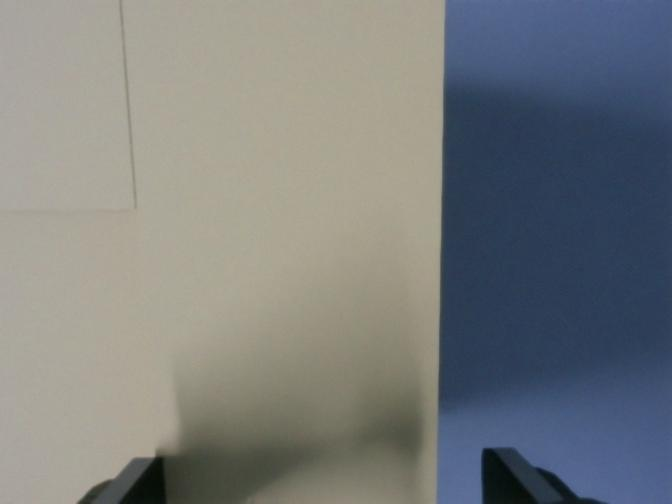

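Request:
move --arm2 '{"joints":{"joint1_rad":-0.1291,"joint2_rad":0.8523,"joint4_rad":1.5677,"joint5_rad":0.5239,"joint6_rad":0.588,"joint7_rad":1.1447}}' --arm5 '{"joints":{"joint1_rad":-0.188,"joint2_rad":0.7707,"joint4_rad":1.4766,"joint5_rad":-0.4082,"joint6_rad":0.7152,"joint7_rad":1.7789}}' --cameras '[]'

Request:
move --arm2 '{"joints":{"joint1_rad":-0.1766,"joint2_rad":0.8663,"joint4_rad":1.5672,"joint5_rad":0.5376,"joint6_rad":0.5919,"joint7_rad":1.0851}}' --arm5 '{"joints":{"joint1_rad":-0.141,"joint2_rad":0.7836,"joint4_rad":1.4787,"joint5_rad":-0.423,"joint6_rad":0.7166,"joint7_rad":1.8371}}' --cameras '[]'

Request:
move --arm2 '{"joints":{"joint1_rad":-0.2241,"joint2_rad":0.8814,"joint4_rad":1.5646,"joint5_rad":0.5498,"joint6_rad":0.5971,"joint7_rad":1.0267}}' --arm5 '{"joints":{"joint1_rad":-0.0945,"joint2_rad":0.7967,"joint4_rad":1.4788,"joint5_rad":-0.4368,"joint6_rad":0.7188,"joint7_rad":1.8952}}' --cameras '[]'

Request:
move --arm2 '{"joints":{"joint1_rad":-0.2707,"joint2_rad":0.8994,"joint4_rad":1.554,"joint5_rad":0.5561,"joint6_rad":0.6066,"joint7_rad":0.9752}}' --arm5 '{"joints":{"joint1_rad":-0.0487,"joint2_rad":0.8137,"joint4_rad":1.4707,"joint5_rad":-0.4467,"joint6_rad":0.7259,"joint7_rad":1.9485}}' --cameras '["arm2_cam_wrist","arm5_cam_wrist"]'

Scene clock: 397.63 s.
Joint torques (N m): arm1=[-1.06 -1.29 -0.64 -10.97 -0.03 -0.23 -0.04] | arm2=[5.42 -23.9 6.19 -6.56 2.26 0.78 0.68] | arm3=[-0.3 -0.36 -1.08 -8.23 0.22 -0.21 0.31] | arm4=[0.35 1.04 1.08 -9.06 -0.23 -0.43 -0.08] | arm5=[-32.16 -29.17 -36.41 -10.58 -12.09 6.64 -0.67] | arm6=[1.16 0.34 1.2 -7.5 -0.19 -0.4 0.04]
Flange force (N): arm1=[1.6 -0.7 9.4] | arm2=[-2.3 11.2 1.0] | arm3=[-0.9 -2.7 -1.0] | arm4=[4.7 2.4 5.2] | arm5=[-3.9 -53.5 0.2] | arm6=[0.1 3.9 -3.3]
move: arm2 done; arm5 done
Joint velocities: within noise
arm1, arm3, arm4, arm6: as last shown
arm2.joint_positions: joint1_rad=-0.129 joint2_rad=+0.852 joint3_rad=+0.001 joint4_rad=+1.568 joint5_rad=+0.524 joint6_rad=+0.588 joint7_rad=+1.145 gripper_m=+0.072
arm2.joint_status: all done
arm2.hand: x=-0.0649 y=+0.0856 z=+0.8855 quat_wxyz=(+0.029, -0.687, -0.706, +0.168) (m; scene frame)
arm5.joint_positions: joint1_rad=-0.189 joint2_rad=+0.770 joint3_rad=-0.001 joint4_rad=+1.477 joint5_rad=-0.408 joint6_rad=+0.715 joint7_rad=+1.779 gripper_m=+0.073
arm5.joint_status: all done
arm5.hand: x=-0.0727 y=-0.0638 z=+0.9015 quat_wxyz=(+0.024, +0.687, -0.706, -0.167) (m; scene frame)
pictures: none
No camera images: "cameras" was empty.

Scene clock: 398.50 s.
Joint torques (N m): arm1=[-1.1 -1.28 -0.65 -10.95 -0.03 -0.23 -0.04] | arm2=[13.13 -29 13.19 -7.19 4.64 2.87 0.79] | arm3=[-0.28 -0.35 -1.11 -8.22 0.22 -0.2 0.3] | arm4=[0.37 1.02 1.09 -9.06 -0.25 -0.39 -0.09] | arm5=[-38.77 -33.53 -42.49 -9.75 -14.21 9.66 -0.9] | arm6=[1.11 0.33 1.19 -7.44 -0.18 -0.42 0.04]
Flange force (N): arm1=[1.6 -0.8 9.3] | arm2=[-3.0 27.4 7.4] | arm3=[-0.9 -2.9 -1.1] | arm4=[4.6 2.4 5.3] | arm5=[-6.8 -67.2 7.5] | arm6=[0.0 3.9 -3.7]
move: arm2 done; arm5 done
Joint velocities: arm1=[within noise] | arm2=[0.006 -0.002 0.008 0 0 0 0.001] | arm3=[within noise] | arm4=[within noise] | arm5=[-0.006 0 -0.005 0 0.001 0 0] | arm6=[within noise]
arm1, arm3, arm4, arm6: as last shown
arm2.joint_positions: joint1_rad=-0.177 joint2_rad=+0.867 joint3_rad=+0.000 joint4_rad=+1.567 joint5_rad=+0.537 joint6_rad=+0.592 joint7_rad=+1.085 gripper_m=+0.072
arm2.joint_status: all done
arm2.hand: x=-0.0386 y=+0.0851 z=+0.8779 quat_wxyz=(+0.028, -0.687, -0.707, +0.168) (m; scene frame)
arm5.joint_positions: joint1_rad=-0.141 joint2_rad=+0.784 joint3_rad=+0.001 joint4_rad=+1.479 joint5_rad=-0.423 joint6_rad=+0.717 joint7_rad=+1.837 gripper_m=+0.073
arm5.joint_status: all done
arm5.hand: x=-0.0458 y=-0.0635 z=+0.8938 quat_wxyz=(+0.024, +0.687, -0.707, -0.166) (m; scene frame)
pictures: none
No camera images: "cameras" was empty.

Scene clock: 399.37 s.
Joint torques (N m): arm1=[-1.09 -1.27 -0.68 -10.95 0 -0.21 -0.08] | arm2=[38.7 -38.71 37.51 -6.56 10.45 11.1 0.38] | arm3=[-0.3 -0.38 -1.12 -8.23 0.22 -0.2 0.27] | arm4=[0.36 1 1.1 -9.06 -0.22 -0.41 -0.07] | arm5=[-9.32 -2.95 -10.98 1.64 -2.54 2.95 -0.44] | arm6=[1.14 0.33 1.21 -7.47 -0.2 -0.41 0.04]
Flange force (N): arm1=[1.6 -1.0 9.4] | arm2=[-4.5 75.3 17.9] | arm3=[-1.0 -3.0 -1.1] | arm4=[4.6 2.5 5.2] | arm5=[-5.7 -5.8 -34.5] | arm6=[0.1 3.9 -3.5]
move: arm2 done; arm5 done
Joint velocities: arm1=[within noise] | arm2=[-0.006 0.004 -0.008 -0.001 0 -0.006 0.001] | arm3=[within noise] | arm4=[within noise] | arm5=[within noise] | arm6=[within noise]
arm1, arm3, arm4, arm6: as last shown
arm2.joint_positions: joint1_rad=-0.224 joint2_rad=+0.881 joint3_rad=+0.000 joint4_rad=+1.565 joint5_rad=+0.550 joint6_rad=+0.597 joint7_rad=+1.027 gripper_m=+0.072
arm2.joint_status: all done
arm2.hand: x=-0.0147 y=+0.0855 z=+0.8709 quat_wxyz=(+0.028, -0.687, -0.706, +0.168) (m; scene frame)
arm5.joint_positions: joint1_rad=-0.094 joint2_rad=+0.797 joint3_rad=+0.000 joint4_rad=+1.479 joint5_rad=-0.437 joint6_rad=+0.719 joint7_rad=+1.895 gripper_m=+0.073
arm5.joint_status: all done
arm5.hand: x=-0.0211 y=-0.0638 z=+0.8871 quat_wxyz=(+0.024, +0.687, -0.707, -0.167) (m; scene frame)
pictures: none
No camera images: "cameras" was empty.

Scene clock: 400.40 s.
Joint torques (N m): arm1=[-1.09 -1.29 -0.6 -10.94 -0.03 -0.23 -0.03] | arm2=[47.03 -38.63 45.23 -7.33 12.51 12.55 -0.2] | arm3=[-0.3 -0.35 -1.11 -8.21 0.2 -0.22 0.27] | arm4=[0.36 0.99 1.07 -9.05 -0.21 -0.41 -0.07] | arm5=[-4.53 -1.85 -5.83 1.37 -1.17 1.51 -0.35] | arm6=[1.15 0.36 1.21 -7.44 -0.2 -0.41 0.04]
Flange force (N): arm1=[1.5 -0.6 9.3] | arm2=[2.6 88.1 11.2] | arm3=[-0.9 -3.0 -1.1] | arm4=[4.6 2.4 5.2] | arm5=[-3.8 2.7 -35.4] | arm6=[0.1 3.9 -3.6]
move: arm2 done; arm5 done
TORQUE WARNING: arm2's joint3_rad reached its warning level (56.7 N m). A warning alone does not stop the arm.
Joint velocities: within noise
arm1, arm3, arm4, arm6: as last shown
arm2.joint_positions: joint1_rad=-0.271 joint2_rad=+0.899 joint3_rad=+0.000 joint4_rad=+1.554 joint5_rad=+0.556 joint6_rad=+0.606 joint7_rad=+0.975 gripper_m=+0.072
arm2.joint_status: all done
arm2.hand: x=+0.0110 y=+0.0852 z=+0.8633 quat_wxyz=(+0.028, -0.687, -0.707, +0.168) (m; scene frame)
arm5.joint_positions: joint1_rad=-0.049 joint2_rad=+0.814 joint3_rad=+0.000 joint4_rad=+1.471 joint5_rad=-0.447 joint6_rad=+0.726 joint7_rad=+1.948 gripper_m=+0.073
arm5.joint_status: all done
arm5.hand: x=+0.0034 y=-0.0635 z=+0.8800 quat_wxyz=(+0.024, +0.687, -0.707, -0.167) (m; scene frame)
pictures: arm2_cam_wrist, arm5_cam_wrist

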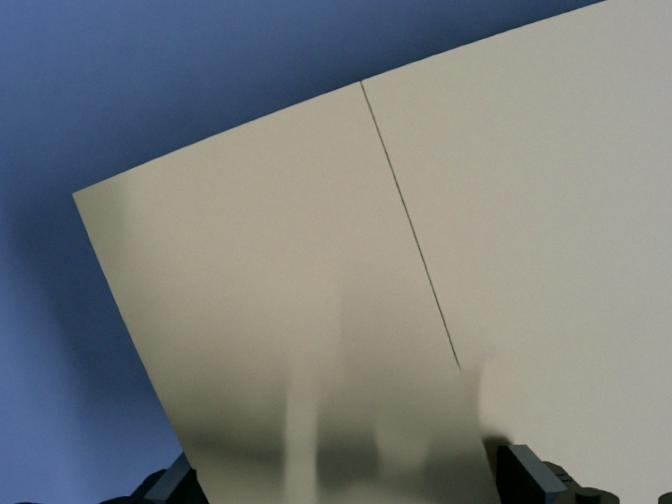

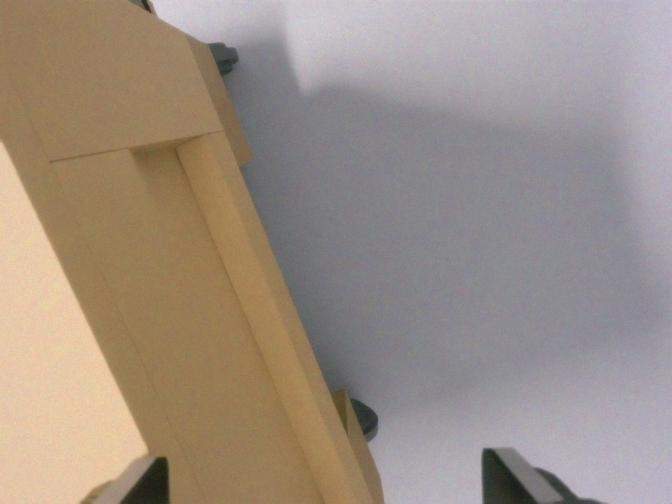

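Request:
move --arm5 '{"joints":{"joint1_rad":0.001,"joint2_rad":0.6813,"joint4_rad":1.3447,"joint5_rad":-0.3645,"joint6_rad":0.981,"joint7_rad":1.8675}}' --cameras '["arm2_cam_wrist","arm5_cam_wrist","cam_high"]'

Request:
zoom_image --camera "cam_high" --region '[260, 120, 480, 350]'

Scene clock: 403.37 s.
Joint torques (N m): arm1=[-1.1 -1.29 -0.64 -10.93 -0.02 -0.25 -0.07] | arm2=[47.51 -37.99 45.68 -6.89 12.63 12.61 -0.15] | arm3=[-0.34 -0.34 -1.09 -8.27 0.19 -0.2 0.3] | arm4=[0.38 1.02 1.11 -9.02 -0.23 -0.42 -0.1] | arm5=[0.72 -20.34 -1.56 -9.16 -0.44 -0.1 -0.17] | arm6=[1.12 0.33 1.2 -7.48 -0.19 -0.42 0.04]
Flange force (N): arm1=[1.5 -0.8 9.2] | arm2=[1.6 88.8 9.8] | arm3=[-0.9 -2.9 -0.9] | arm4=[4.6 2.4 5.1] | arm5=[4.3 1.8 -0.3] | arm6=[0.1 4.0 -3.5]
move: arm5 done
Joint velocities: within noise
arm1.joint_positions: joint1_rad=+0.000 joint2_rad=-0.400 joint3_rad=+0.000 joint4_rad=+1.500 joint5_rad=+0.000 joint6_rad=+1.970 joint7_rad=+1.571 gripper_m=+0.085
arm1.joint_status: not commanded
arm1.hand: x=-0.7400 y=+0.4972 z=+1.5122 quat_wxyz=(-0.027, -0.671, -0.741, +0.016) (m; scene frame)
arm2.joint_positions: joint1_rad=-0.271 joint2_rad=+0.899 joint3_rad=+0.000 joint4_rad=+1.554 joint5_rad=+0.556 joint6_rad=+0.607 joint7_rad=+0.975 gripper_m=+0.072
arm2.joint_status: not commanded
arm2.hand: x=+0.0109 y=+0.0853 z=+0.8633 quat_wxyz=(+0.028, -0.687, -0.707, +0.168) (m; scene frame)
arm3.joint_positions: joint1_rad=+0.428 joint2_rad=-0.420 joint3_rad=-0.114 joint4_rad=+1.539 joint5_rad=-0.034 joint6_rad=+1.985 joint7_rad=+1.341 gripper_m=+0.085
arm3.joint_status: not commanded
arm3.hand: x=+0.7696 y=+0.5907 z=+1.1089 quat_wxyz=(-0.006, -0.869, -0.495, +0.016) (m; scene frame)
arm4.joint_positions: joint1_rad=-0.423 joint2_rad=-0.413 joint3_rad=-0.036 joint4_rad=+1.450 joint5_rad=-0.024 joint6_rad=+1.972 joint7_rad=+1.392 gripper_m=+0.085
arm4.joint_status: not commanded
arm4.hand: x=+0.7699 y=-0.5637 z=+1.1754 quat_wxyz=(-0.024, +0.804, -0.591, -0.054) (m; scene frame)
arm5.joint_positions: joint1_rad=+0.001 joint2_rad=+0.681 joint3_rad=+0.000 joint4_rad=+1.345 joint5_rad=-0.365 joint6_rad=+0.981 joint7_rad=+1.867 gripper_m=+0.073
arm5.joint_status: all done
arm5.hand: x=+0.0296 y=-0.0647 z=+0.9856 quat_wxyz=(+0.024, +0.688, -0.706, -0.167) (m; scene frame)
arm6.joint_positions: joint1_rad=+0.000 joint2_rad=-0.400 joint3_rad=+0.000 joint4_rad=+1.500 joint5_rad=+0.000 joint6_rad=+1.970 joint7_rad=+1.571 gripper_m=+0.085
arm6.joint_status: not commanded
arm6.hand: x=-0.6332 y=-0.5482 z=+1.5550 quat_wxyz=(-0.030, +0.729, -0.683, -0.029) (m; scene frame)
pictures: arm2_cam_wrist, arm5_cam_wrist, cam_high

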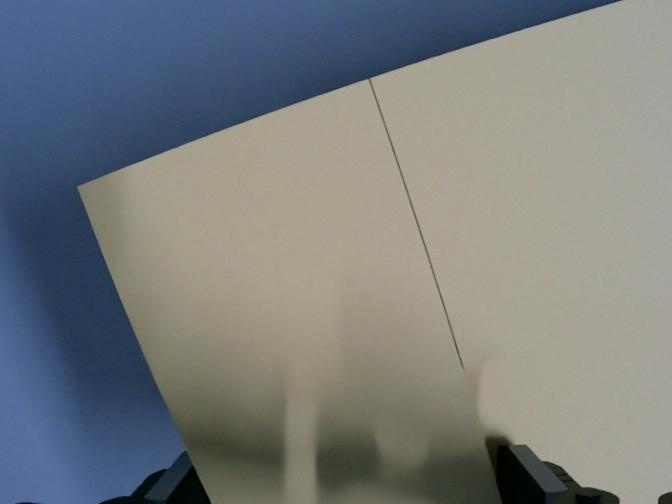

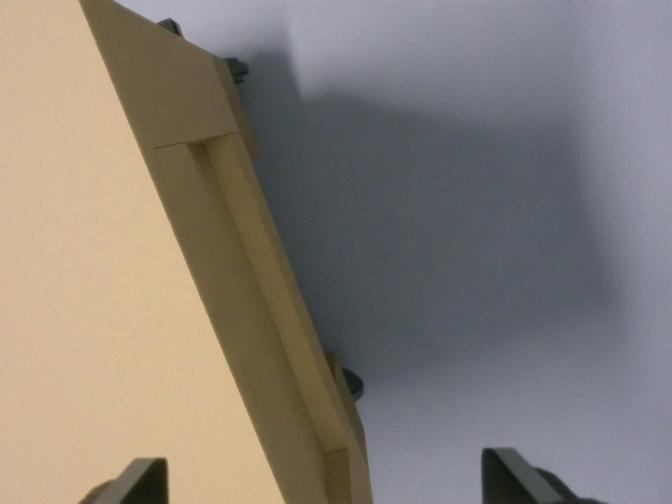

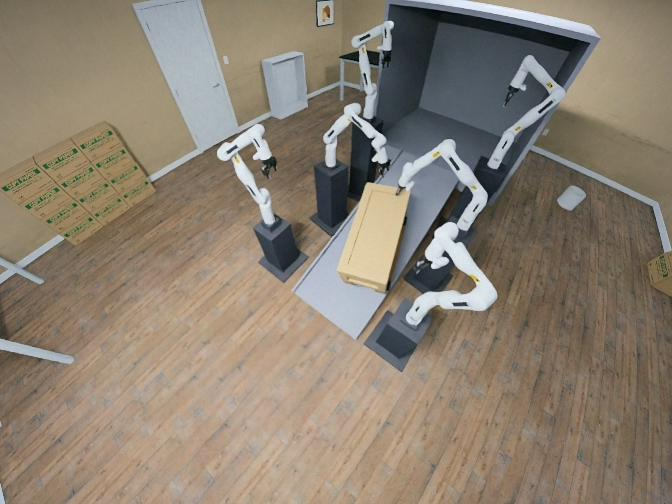

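Scaled by 2.191 from the camera's 672x504 image, which has a finer 960x720 frame.

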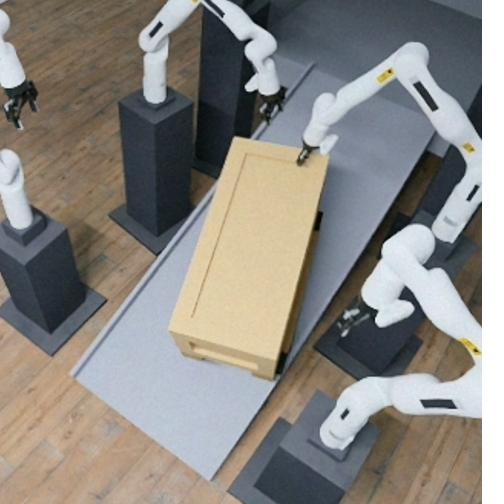

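Request:
move --arm5 '{"joints":{"joint1_rad":0.1169,"joint2_rad":0.8387,"joint4_rad":1.2877,"joint5_rad":-0.4615,"joint6_rad":0.9597,"joint7_rad":2.358,"gripper_m":0.085}}' --cameras '["arm5_cam_wrist"]'

Scene clock: 409.97 s.
Joint torques (N m): arm1=[-1.1 -1.26 -0.64 -10.97 -0.06 -0.2 -0.07] | arm2=[47.5 -37.94 45.56 -6.97 12.61 12.61 -0.19] | arm3=[-0.3 -0.4 -1.07 -8.26 0.19 -0.2 0.31] | arm4=[0.35 1.02 1.08 -9.07 -0.25 -0.41 -0.07] | arm5=[0.72 -21.88 -1.81 -8.41 -0.5 0.12 -0.16] | arm6=[1.11 0.31 1.22 -7.48 -0.2 -0.4 0.06]
Flange force (N): arm1=[1.6 -0.8 9.5] | arm2=[2.0 88.7 9.7] | arm3=[-1.0 -2.8 -0.9] | arm4=[4.7 2.4 5.3] | arm5=[2.6 3.4 -1.0] | arm6=[0.0 4.1 -3.5]
move: arm5 done
Joint velocities: within noise
arm1, arm2, arm3, arm4, arm6: as last shown
arm5.joint_positions: joint1_rad=+0.117 joint2_rad=+0.839 joint3_rad=+0.000 joint4_rad=+1.288 joint5_rad=-0.461 joint6_rad=+0.960 joint7_rad=+2.358 gripper_m=+0.085
arm5.joint_status: all done
arm5.hand: x=+0.0825 y=-0.0507 z=+0.9180 quat_wxyz=(+0.020, +0.783, -0.592, -0.190) (m; scene frame)
pictures: arm5_cam_wrist

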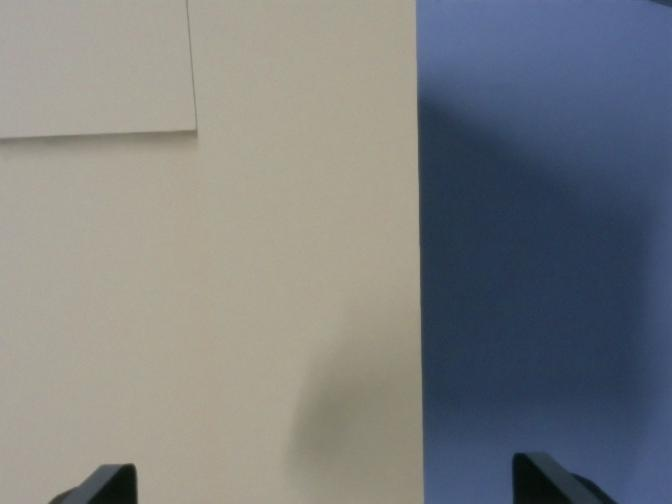

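Request:
move --arm5 '{"joints":{"joint1_rad":0.101,"joint2_rad":0.879,"joint4_rad":1.324,"joint5_rad":-0.49,"joint6_rad":0.885,"joint7_rad":2.389}}' --cameras '[]'

Request:
move --arm5 '{"joints":{"joint1_rad":0.0849,"joint2_rad":0.922,"joint4_rad":1.3539,"joint5_rad":-0.5193,"joint6_rad":0.8154,"joint7_rad":2.4196}}' --cameras '["arm5_cam_wrist"]'

Scene clock: 412.07 s.
Joint torques (N m): arm1=[-1.14 -1.31 -0.63 -10.96 -0.04 -0.22 -0.07] | arm2=[47.4 -38.01 45.6 -6.98 12.59 12.59 -0.18] | arm3=[-0.29 -0.36 -1.13 -8.23 0.22 -0.23 0.31] | arm4=[0.34 1.02 1.09 -9.06 -0.25 -0.4 -0.07] | arm5=[0.7 -22.01 -1.85 -8.1 -0.5 0.23 -0.14] | arm6=[1.11 0.3 1.2 -7.48 -0.19 -0.4 0.02]
Flange force (N): arm1=[1.5 -0.8 9.3] | arm2=[1.9 88.5 9.9] | arm3=[-0.9 -2.9 -1.1] | arm4=[4.6 2.4 5.3] | arm5=[2.7 3.6 -1.3] | arm6=[0.0 3.9 -3.5]
move: arm5 done
Joint velocities: within noise
arm1, arm2, arm3, arm4, arm6: as last shown
arm5.joint_positions: joint1_rad=+0.101 joint2_rad=+0.879 joint3_rad=+0.000 joint4_rad=+1.324 joint5_rad=-0.490 joint6_rad=+0.885 joint7_rad=+2.389 gripper_m=+0.085
arm5.joint_status: all done
arm5.hand: x=+0.0730 y=-0.0499 z=+0.8853 quat_wxyz=(+0.019, +0.783, -0.592, -0.191) (m; scene frame)
pictures: none
No camera images: "cameras" was empty.

Scene clock: 412.80 s.
Joint torques (N m): arm1=[-1.09 -1.31 -0.62 -10.98 -0.02 -0.22 -0.06] | arm2=[47.52 -37.99 45.68 -6.93 12.61 12.59 -0.19] | arm3=[-0.29 -0.36 -1.09 -8.24 0.2 -0.21 0.3] | arm4=[0.34 1.01 1.09 -9.06 -0.21 -0.42 -0.1] | arm5=[0.72 -22.3 -1.87 -7.66 -0.44 0.25 -0.12] | arm6=[1.14 0.35 1.2 -7.45 -0.2 -0.38 0.06]
Flange force (N): arm1=[1.5 -0.7 9.4] | arm2=[1.7 88.8 9.8] | arm3=[-0.9 -2.8 -1.0] | arm4=[4.6 2.4 5.2] | arm5=[1.9 3.2 -1.5] | arm6=[0.0 4.0 -3.5]
move: arm5 done
Joint velocities: within noise
arm1, arm2, arm3, arm4, arm6: as last shown
arm5.joint_positions: joint1_rad=+0.085 joint2_rad=+0.922 joint3_rad=+0.000 joint4_rad=+1.354 joint5_rad=-0.519 joint6_rad=+0.815 joint7_rad=+2.420 gripper_m=+0.085
arm5.joint_status: all done
arm5.hand: x=+0.0640 y=-0.0504 z=+0.8529 quat_wxyz=(+0.020, +0.783, -0.592, -0.190) (m; scene frame)
pictures: arm5_cam_wrist

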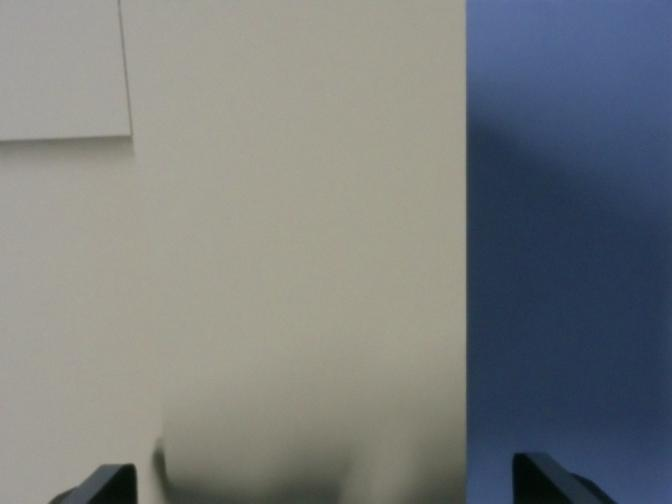

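Request:
move --arm5 '{"joints":{"gripper_m":0.073}}' --cameras '["arm5_cam_wrist","arm2_cam_wrist"]'

Scene clock: 414.20 s.
Joint torques (N m): arm1=[-1.07 -1.36 -0.62 -10.95 -0.04 -0.22 -0.05] | arm2=[47.5 -37.99 45.62 -6.88 12.62 12.56 -0.14] | arm3=[-0.28 -0.4 -1.05 -8.21 0.23 -0.2 0.3] | arm4=[0.36 1.01 1.1 -9.06 -0.21 -0.41 -0.06] | arm5=[0.77 -22.29 -1.88 -7.67 -0.38 0.21 -0.17] | arm6=[1.16 0.35 1.19 -7.45 -0.2 -0.4 0.06]
Flange force (N): arm1=[1.4 -0.7 9.3] | arm2=[1.5 88.8 9.8] | arm3=[-1.0 -2.7 -1.1] | arm4=[4.6 2.5 5.3] | arm5=[1.8 3.2 -1.5] | arm6=[0.0 4.0 -3.5]
move: arm5 done
Joint velocities: within noise
arm1, arm2, arm3, arm4, arm6: as last shown
arm5.joint_positions: joint1_rad=+0.085 joint2_rad=+0.922 joint3_rad=+0.000 joint4_rad=+1.354 joint5_rad=-0.519 joint6_rad=+0.815 joint7_rad=+2.420 gripper_m=+0.073
arm5.joint_status: all done
arm5.hand: x=+0.0640 y=-0.0504 z=+0.8529 quat_wxyz=(+0.020, +0.783, -0.592, -0.190) (m; scene frame)
pictures: arm2_cam_wrist, arm5_cam_wrist

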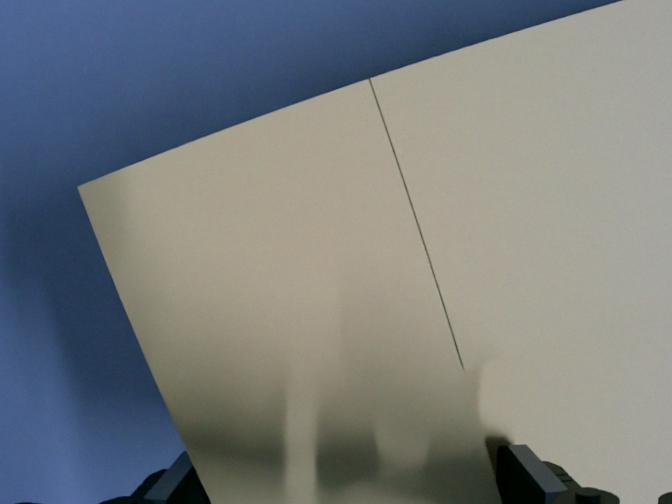

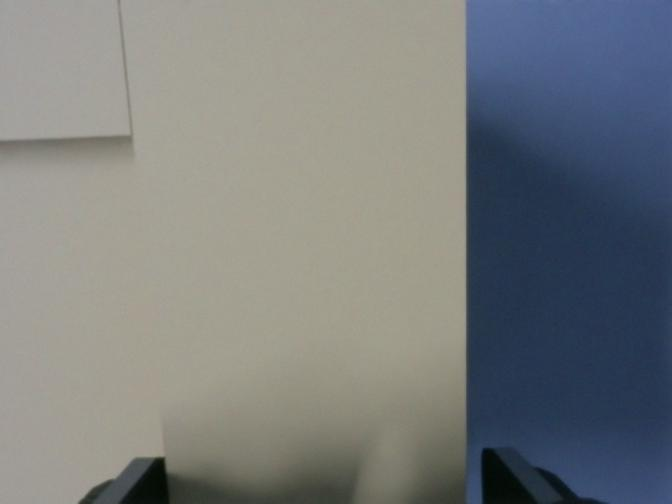

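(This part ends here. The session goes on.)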